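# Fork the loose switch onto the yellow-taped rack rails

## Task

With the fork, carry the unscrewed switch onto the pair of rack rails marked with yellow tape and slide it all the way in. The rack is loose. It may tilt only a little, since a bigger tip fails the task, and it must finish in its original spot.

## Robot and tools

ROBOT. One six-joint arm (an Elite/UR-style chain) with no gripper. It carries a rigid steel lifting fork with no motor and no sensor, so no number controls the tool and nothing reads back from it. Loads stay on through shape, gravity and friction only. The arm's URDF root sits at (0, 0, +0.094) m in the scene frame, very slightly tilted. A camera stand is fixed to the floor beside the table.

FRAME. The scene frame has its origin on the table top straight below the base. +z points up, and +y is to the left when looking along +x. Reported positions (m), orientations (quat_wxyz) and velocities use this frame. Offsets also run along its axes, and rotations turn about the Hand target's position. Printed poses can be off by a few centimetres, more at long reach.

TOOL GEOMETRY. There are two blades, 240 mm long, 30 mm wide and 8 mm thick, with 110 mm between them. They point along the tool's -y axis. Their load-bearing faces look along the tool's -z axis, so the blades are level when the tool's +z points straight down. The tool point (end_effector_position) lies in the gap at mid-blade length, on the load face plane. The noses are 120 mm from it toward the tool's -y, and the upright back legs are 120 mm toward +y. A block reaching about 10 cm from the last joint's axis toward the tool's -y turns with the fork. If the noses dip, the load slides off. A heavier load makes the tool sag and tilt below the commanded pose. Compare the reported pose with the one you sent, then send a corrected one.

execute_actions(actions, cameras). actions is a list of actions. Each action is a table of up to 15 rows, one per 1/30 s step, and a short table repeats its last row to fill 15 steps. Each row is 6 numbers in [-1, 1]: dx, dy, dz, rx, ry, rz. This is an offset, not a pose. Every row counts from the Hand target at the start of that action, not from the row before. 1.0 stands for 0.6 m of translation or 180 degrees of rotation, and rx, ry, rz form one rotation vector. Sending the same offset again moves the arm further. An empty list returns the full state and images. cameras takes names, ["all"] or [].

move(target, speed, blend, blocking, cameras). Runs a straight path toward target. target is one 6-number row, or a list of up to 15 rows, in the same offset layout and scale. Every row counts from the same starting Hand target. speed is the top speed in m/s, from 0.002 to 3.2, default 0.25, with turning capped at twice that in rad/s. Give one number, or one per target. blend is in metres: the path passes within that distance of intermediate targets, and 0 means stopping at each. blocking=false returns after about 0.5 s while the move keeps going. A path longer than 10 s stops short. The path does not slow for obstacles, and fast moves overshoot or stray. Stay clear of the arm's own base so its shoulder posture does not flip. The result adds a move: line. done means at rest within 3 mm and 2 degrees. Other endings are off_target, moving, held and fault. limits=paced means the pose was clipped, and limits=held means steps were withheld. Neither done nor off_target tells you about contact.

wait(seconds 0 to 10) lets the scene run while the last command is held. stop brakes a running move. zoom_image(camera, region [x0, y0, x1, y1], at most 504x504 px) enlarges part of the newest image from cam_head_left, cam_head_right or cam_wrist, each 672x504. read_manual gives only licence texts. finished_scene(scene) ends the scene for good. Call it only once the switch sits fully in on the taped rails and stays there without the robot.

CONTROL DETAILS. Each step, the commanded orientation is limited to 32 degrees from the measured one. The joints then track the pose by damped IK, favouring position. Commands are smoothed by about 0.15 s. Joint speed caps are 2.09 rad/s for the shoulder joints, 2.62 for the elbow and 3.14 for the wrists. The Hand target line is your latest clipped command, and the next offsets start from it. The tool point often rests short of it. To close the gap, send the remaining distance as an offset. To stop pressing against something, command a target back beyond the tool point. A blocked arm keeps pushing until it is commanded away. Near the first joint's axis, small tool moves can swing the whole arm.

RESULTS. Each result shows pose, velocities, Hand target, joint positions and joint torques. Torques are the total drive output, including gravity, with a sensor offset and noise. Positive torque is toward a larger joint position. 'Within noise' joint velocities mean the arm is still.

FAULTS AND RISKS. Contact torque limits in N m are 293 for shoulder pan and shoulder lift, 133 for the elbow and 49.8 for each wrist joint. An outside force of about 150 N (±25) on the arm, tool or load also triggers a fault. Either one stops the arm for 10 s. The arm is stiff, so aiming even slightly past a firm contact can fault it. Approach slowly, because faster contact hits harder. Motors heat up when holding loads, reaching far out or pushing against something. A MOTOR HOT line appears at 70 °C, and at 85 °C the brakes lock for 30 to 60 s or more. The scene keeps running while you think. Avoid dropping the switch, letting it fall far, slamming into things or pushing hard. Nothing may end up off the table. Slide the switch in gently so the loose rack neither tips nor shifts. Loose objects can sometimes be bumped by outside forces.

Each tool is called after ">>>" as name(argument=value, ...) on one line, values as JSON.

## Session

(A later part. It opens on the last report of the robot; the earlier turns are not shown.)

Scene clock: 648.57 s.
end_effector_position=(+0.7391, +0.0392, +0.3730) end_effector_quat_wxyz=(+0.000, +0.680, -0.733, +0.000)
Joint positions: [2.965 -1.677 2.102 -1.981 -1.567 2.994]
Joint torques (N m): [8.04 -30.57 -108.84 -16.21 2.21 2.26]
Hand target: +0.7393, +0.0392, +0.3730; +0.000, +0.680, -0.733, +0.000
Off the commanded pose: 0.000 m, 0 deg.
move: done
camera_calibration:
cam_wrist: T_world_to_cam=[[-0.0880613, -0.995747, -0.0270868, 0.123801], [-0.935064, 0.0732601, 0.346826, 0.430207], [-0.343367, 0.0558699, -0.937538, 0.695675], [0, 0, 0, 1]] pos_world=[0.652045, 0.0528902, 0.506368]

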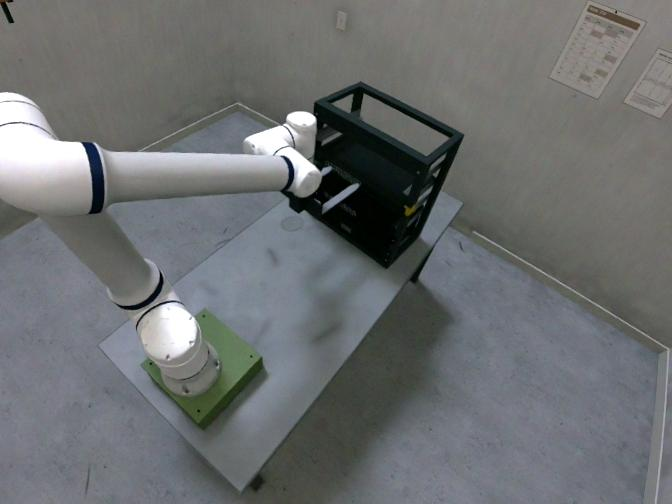

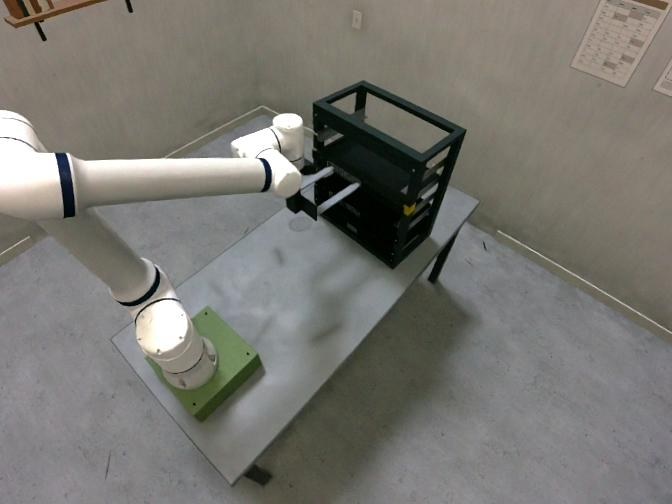

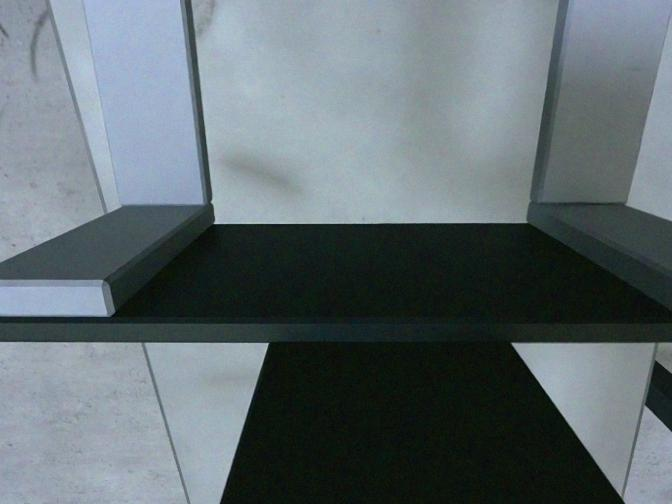

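>>> move(target=[0.00499, -0.00038, 0, 0, 0, 0], speed=0.02)

>>> move(target=[0.00499, -0.00038, 0, 0, 0, 0], speed=0.02)

>>> move(target=[0.00332, -0.00025, 0, 0, 0, 0], speed=0.02, cameras=["cam_head_left", "cam_head_right"])

>>> zoom_image(camera="cam_head_left", region=[370, 170, 440, 240])

>>> zoom_image(camera="cam_head_right", region=[370, 170, 440, 240])

Scene clock: 654.53 s.
end_effector_position=(+0.7422, +0.0390, +0.3730) end_effector_quat_wxyz=(+0.000, +0.680, -0.733, +0.000)
Joint positions: [2.966 -1.672 2.097 -1.982 -1.567 2.994]
Joint torques (N m): [9.36 -31.47 -108.29 -16.17 0.81 2.64]
Hand target: +0.7423, +0.0390, +0.3730; +0.000, +0.680, -0.733, +0.000
Off the commanded pose: 0.000 m, 0 deg.
move: done

Scene clock: 655.23 s.
end_effector_position=(+0.7452, +0.0387, +0.3730) end_effector_quat_wxyz=(+0.000, +0.680, -0.733, +0.000)
Joint positions: [2.966 -1.666 2.093 -1.983 -1.567 2.995]
Joint torques (N m): [6.79 -31.78 -108.41 -15.99 2.14 2.48]
Hand target: +0.7453, +0.0387, +0.3730; +0.000, +0.680, -0.733, +0.000
Off the commanded pose: 0.000 m, 0 deg.
move: done

Scene clock: 655.93 s.
end_effector_position=(+0.7472, +0.0386, +0.3730) end_effector_quat_wxyz=(+0.000, +0.680, -0.733, +0.000)
Joint positions: [2.967 -1.663 2.089 -1.983 -1.567 2.996]
Joint torques (N m): [9.11 -32.32 -108.3 -16.06 2.73 2.49]
Hand target: +0.7473, +0.0386, +0.3730; +0.000, +0.680, -0.733, +0.000
Off the commanded pose: 0.000 m, 0 deg.
move: done
Images, in order (width x height): cam_head_left 672x504, cam_head_right 672x504.

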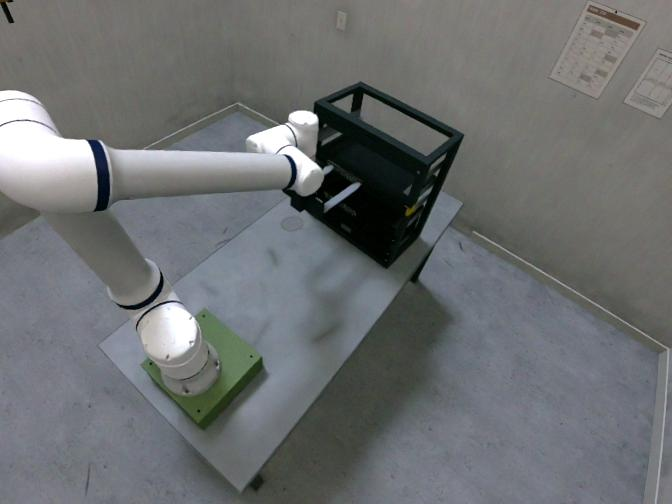

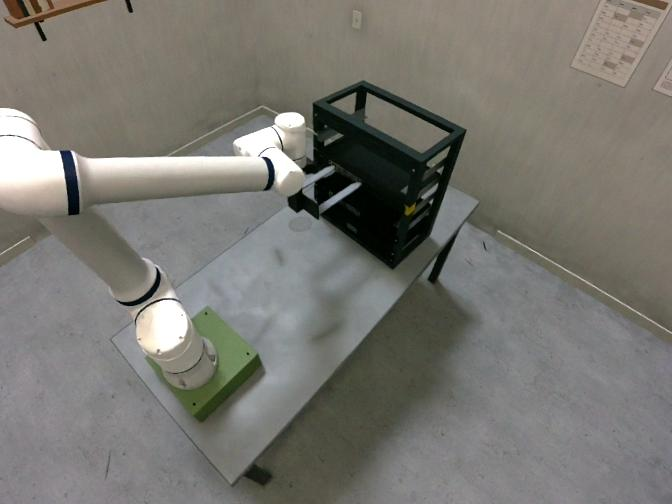

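Scaled by 7.200.

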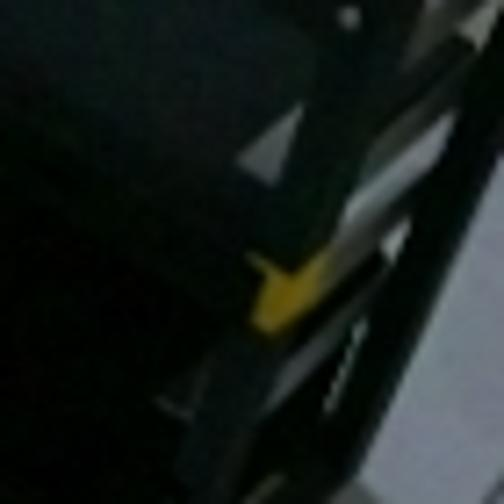

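Scaled by 7.200.

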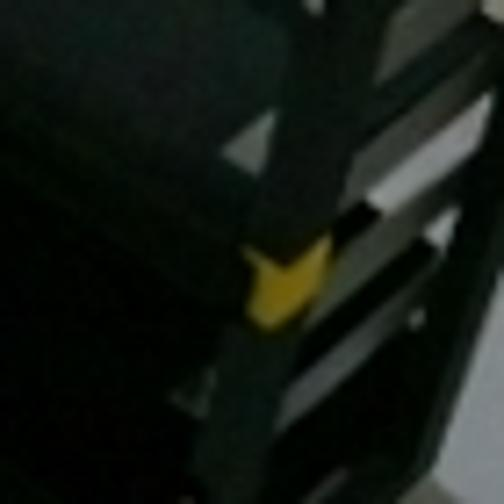

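>>> move(target=[0.00332, -0.00025, 0, 0, 0, 0], speed=0.02)

>>> move(target=[0.00332, -0.00025, 0, 0, 0, 0], speed=0.02)

>>> move(target=[0.00332, -0.00025, 0, 0, 0, 0], speed=0.02)

Scene clock: 659.77 s.
end_effector_position=(+0.7492, +0.0384, +0.3730) end_effector_quat_wxyz=(+0.000, +0.680, -0.733, +0.000)
Joint positions: [2.967 -1.659 2.086 -1.983 -1.567 2.996]
Joint torques (N m): [8.44 -34.15 -107.88 -16.13 2.73 2.23]
Hand target: +0.7493, +0.0384, +0.3730; +0.000, +0.680, -0.733, +0.000
Off the commanded pose: 0.000 m, 0 deg.
move: done

Scene clock: 660.47 s.
end_effector_position=(+0.7512, +0.0383, +0.3730) end_effector_quat_wxyz=(+0.000, +0.680, -0.733, +0.000)
Joint positions: [2.968 -1.656 2.083 -1.984 -1.567 2.997]
Joint torques (N m): [8.62 -32.57 -108.7 -16.05 2.56 2.5]
Hand target: +0.7513, +0.0383, +0.3730; +0.000, +0.680, -0.733, +0.000
Off the commanded pose: 0.000 m, 0 deg.
move: done

Scene clock: 661.17 s.
end_effector_position=(+0.7532, +0.0381, +0.3730) end_effector_quat_wxyz=(+0.000, +0.680, -0.733, +0.000)
Joint positions: [2.968 -1.652 2.08 -1.984 -1.567 2.997]
Joint torques (N m): [9.11 -35.82 -107.94 -16.17 2.52 2.55]
Hand target: +0.7533, +0.0381, +0.3730; +0.000, +0.680, -0.733, +0.000
Off the commanded pose: 0.000 m, 0 deg.
move: done

>>> move(target=[0.00332, -0.00025, 0, 0, 0, 0], speed=0.02)

>>> move(target=[0.00332, -0.00025, 0, 0, 0, 0], speed=0.02, cameras=["cam_head_left", "cam_head_right"])

>>> zoom_image(camera="cam_head_left", region=[370, 170, 440, 240])

>>> zoom_image(camera="cam_head_right", region=[370, 170, 440, 240])

>>> zoom_image(camera="cam_head_right", region=[300, 120, 380, 200])

Scene clock: 666.03 s.
end_effector_position=(+0.7552, +0.0380, +0.3730) end_effector_quat_wxyz=(+0.000, +0.680, -0.733, +0.000)
Joint positions: [2.969 -1.649 2.077 -1.985 -1.567 2.998]
Joint torques (N m): [8.53 -34.66 -107.42 -16.16 2.73 2.41]
Hand target: +0.7553, +0.0380, +0.3730; +0.000, +0.680, -0.733, +0.000
Off the commanded pose: 0.000 m, 0 deg.
move: done

Scene clock: 666.73 s.
end_effector_position=(+0.7570, +0.0379, +0.3728) end_effector_quat_wxyz=(+0.000, +0.680, -0.733, +0.000)
Joint positions: [2.969 -1.645 2.074 -1.985 -1.567 2.998]
Joint torques (N m): [-2.32 -9.56 -147.34 -34.13 2.88 9.16]
Hand target: +0.7572, +0.0378, +0.3730; +0.000, +0.680, -0.733, +0.000
Off the commanded pose: 0.000 m, 0 deg.
move: done
Images, in order (width x height): cam_head_left 672x504, cam_head_right 672x504.

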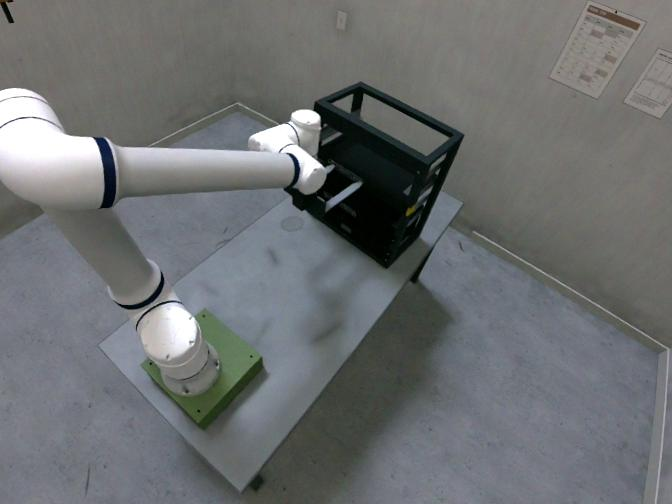

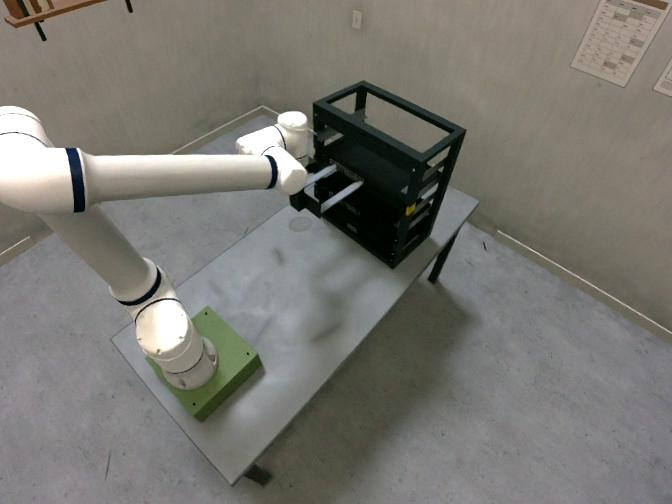

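Scaled by 7.200.

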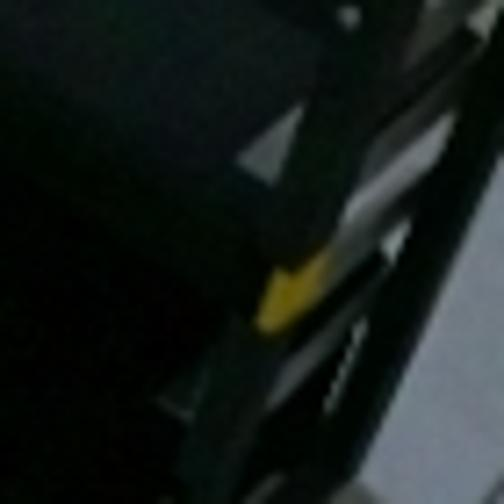

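Scaled by 7.200.

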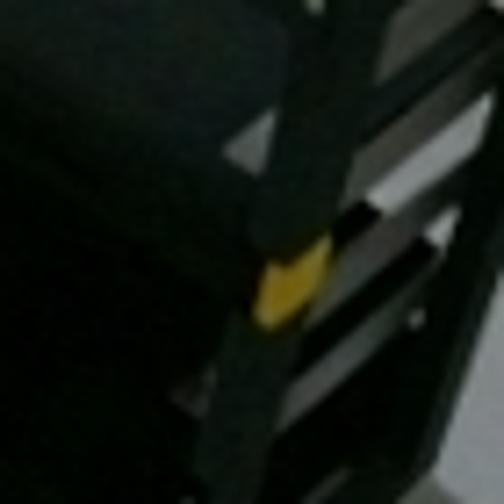

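Scaled by 6.300.

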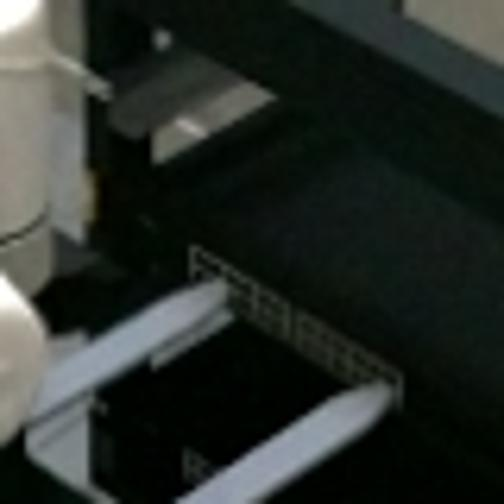

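>>> move(target=[[-0.0166, 0.00128, 0, 0, 0, 0], [-0.2493, 0.01913, 0, 0, 0, 0]], speed=[0.05, 0.25], blend=[0.008, 0], cameras=["all"])

>>> zoom_image(camera="cam_head_left", region=[295, 80, 475, 275])

>>> zoom_image(camera="cam_head_right", region=[295, 80, 475, 275])

>>> zoom_image(camera="cam_head_right", region=[305, 120, 385, 200])

>>> zoom_image(camera="cam_head_left", region=[370, 170, 440, 240])

Scene clock: 678.43 s.
end_effector_position=(+0.7556, +0.0382, +0.3714) end_effector_quat_wxyz=(+0.001, +0.680, -0.733, -0.002)
Joint positions: [2.969 -1.645 2.075 -1.981 -1.567 2.998]
Joint torques (N m): [-6.11 -49.73 -82.55 -8.37 -0.22 0.72]
Hand target: +0.7556, +0.0382, +0.3714; +0.001, +0.680, -0.733, -0.002
FORCE FAULT: contact force on the arm reached its limit, and the arm stopped for 10 seconds. The contact can be on any part of the arm, not only on its tool. The arm ran no command of this call. The arm's target is now where it stood when the stop ended, not its last command. The arm accepts commands again.
move: fault; path passed 0 of 2 targets
camera_calibration:
cam_wrist: T_world_to_cam=[[-0.0876034, -0.995778, -0.0274329, 0.12395], [-0.93356, 0.0724595, 0.35102, 0.443626], [-0.34755, 0.0563608, -0.935966, 0.702465], [0, 0, 0, 1]] pos_world=[0.669152, 0.0516899, 0.505162]

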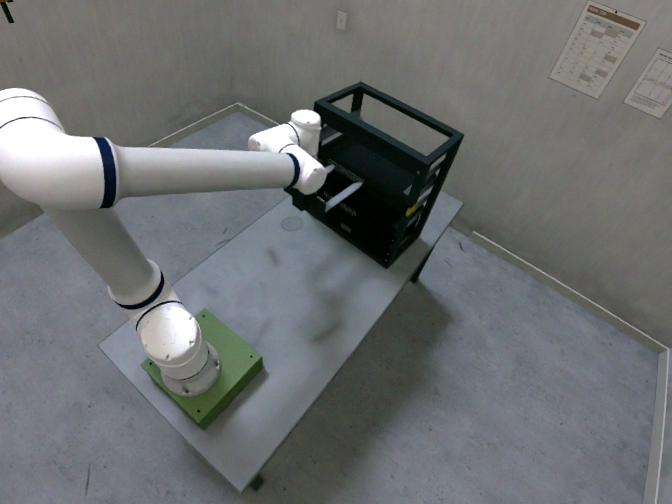

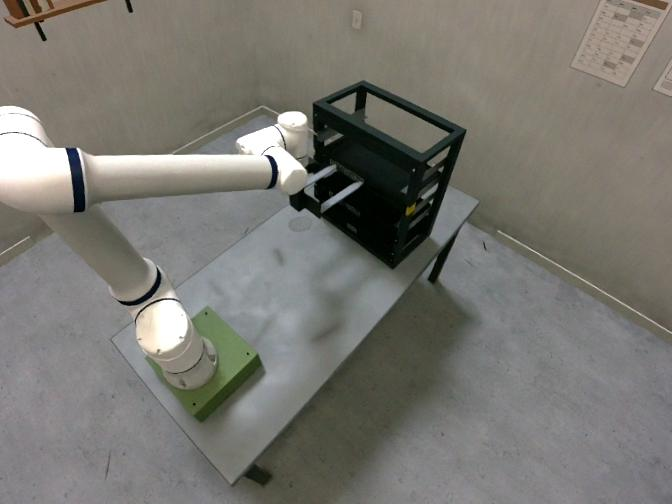

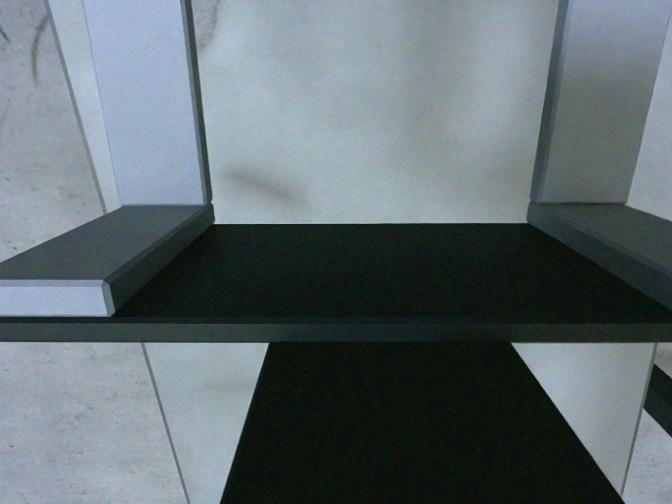

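Scaled by 2.585.

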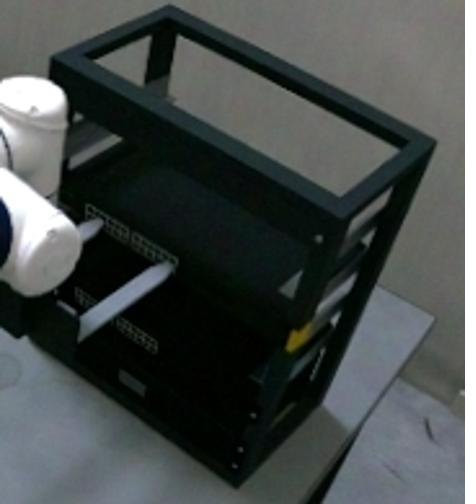

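Scaled by 2.585.

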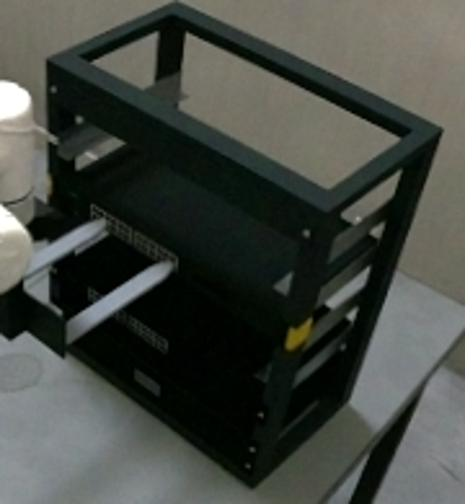

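Scaled by 6.300.

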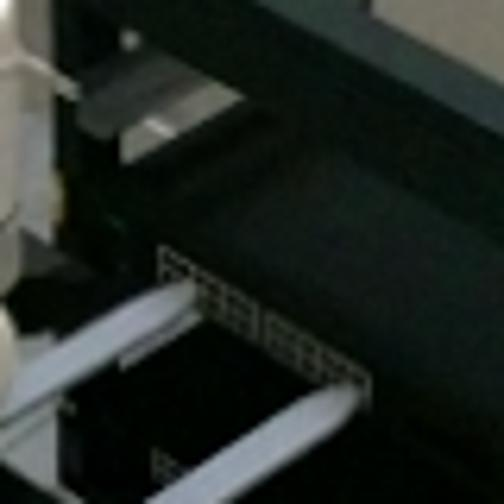

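Scaled by 7.200.

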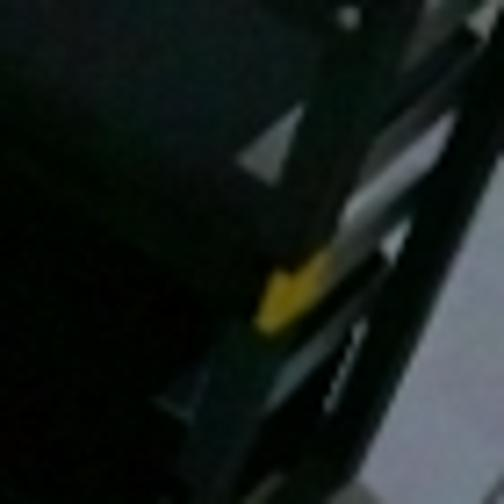

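>>> move(target=[-0.2493, 0.01913, 0, 0, 0, 0], speed=0.2, cameras=["all"])

>>> zoom_image(camera="cam_head_left", region=[295, 80, 475, 275])

>>> zoom_image(camera="cam_head_right", region=[300, 120, 380, 200])

>>> zoom_image(camera="cam_head_right", region=[370, 170, 440, 240])

Scene clock: 684.33 s.
end_effector_position=(+0.6062, +0.0497, +0.3713) end_effector_quat_wxyz=(+0.001, +0.680, -0.733, -0.002)
Joint positions: [2.921 -1.935 2.287 -1.904 -1.568 2.949]
Joint torques (N m): [-21.76 -38.43 -72.94 -5.41 1.65 -2.03]
Hand target: +0.6061, +0.0497, +0.3714; +0.001, +0.680, -0.733, -0.002
Off the commanded pose: 0.000 m, 0 deg.
move: done
camera_calibration:
cam_wrist: T_world_to_cam=[[-0.0876968, -0.99577, -0.027399, 0.122341], [-0.933552, 0.0725588, 0.351021, 0.303343], [-0.347548, 0.0563618, -0.935967, 0.649799], [0, 0, 0, 1]] pos_world=[0.519752, 0.0631898, 0.505062]

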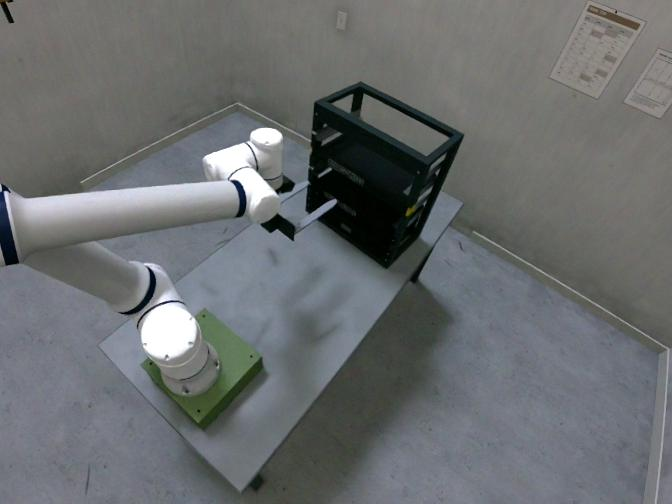

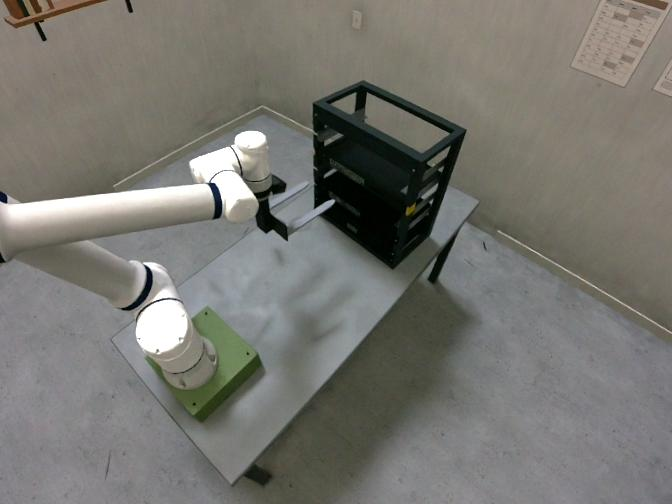

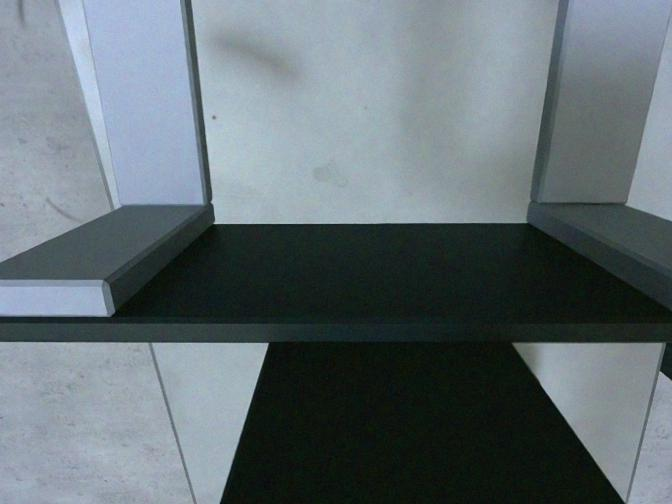

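Scaled by 2.585.

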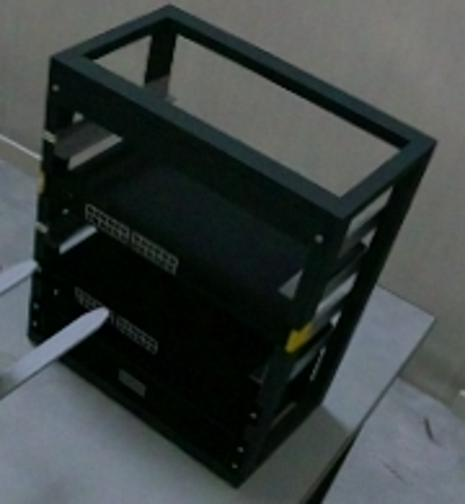

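Scaled by 6.300.

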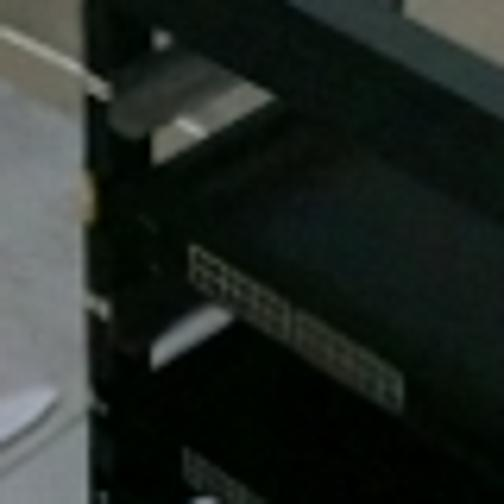

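Scaled by 7.200.

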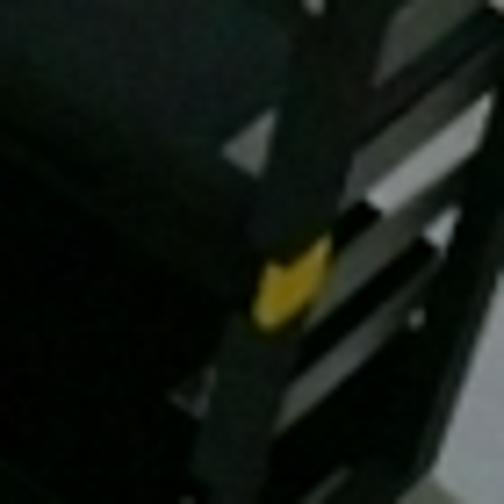

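>>> finished_scene(scene=1)

The scene is finished: the task was done.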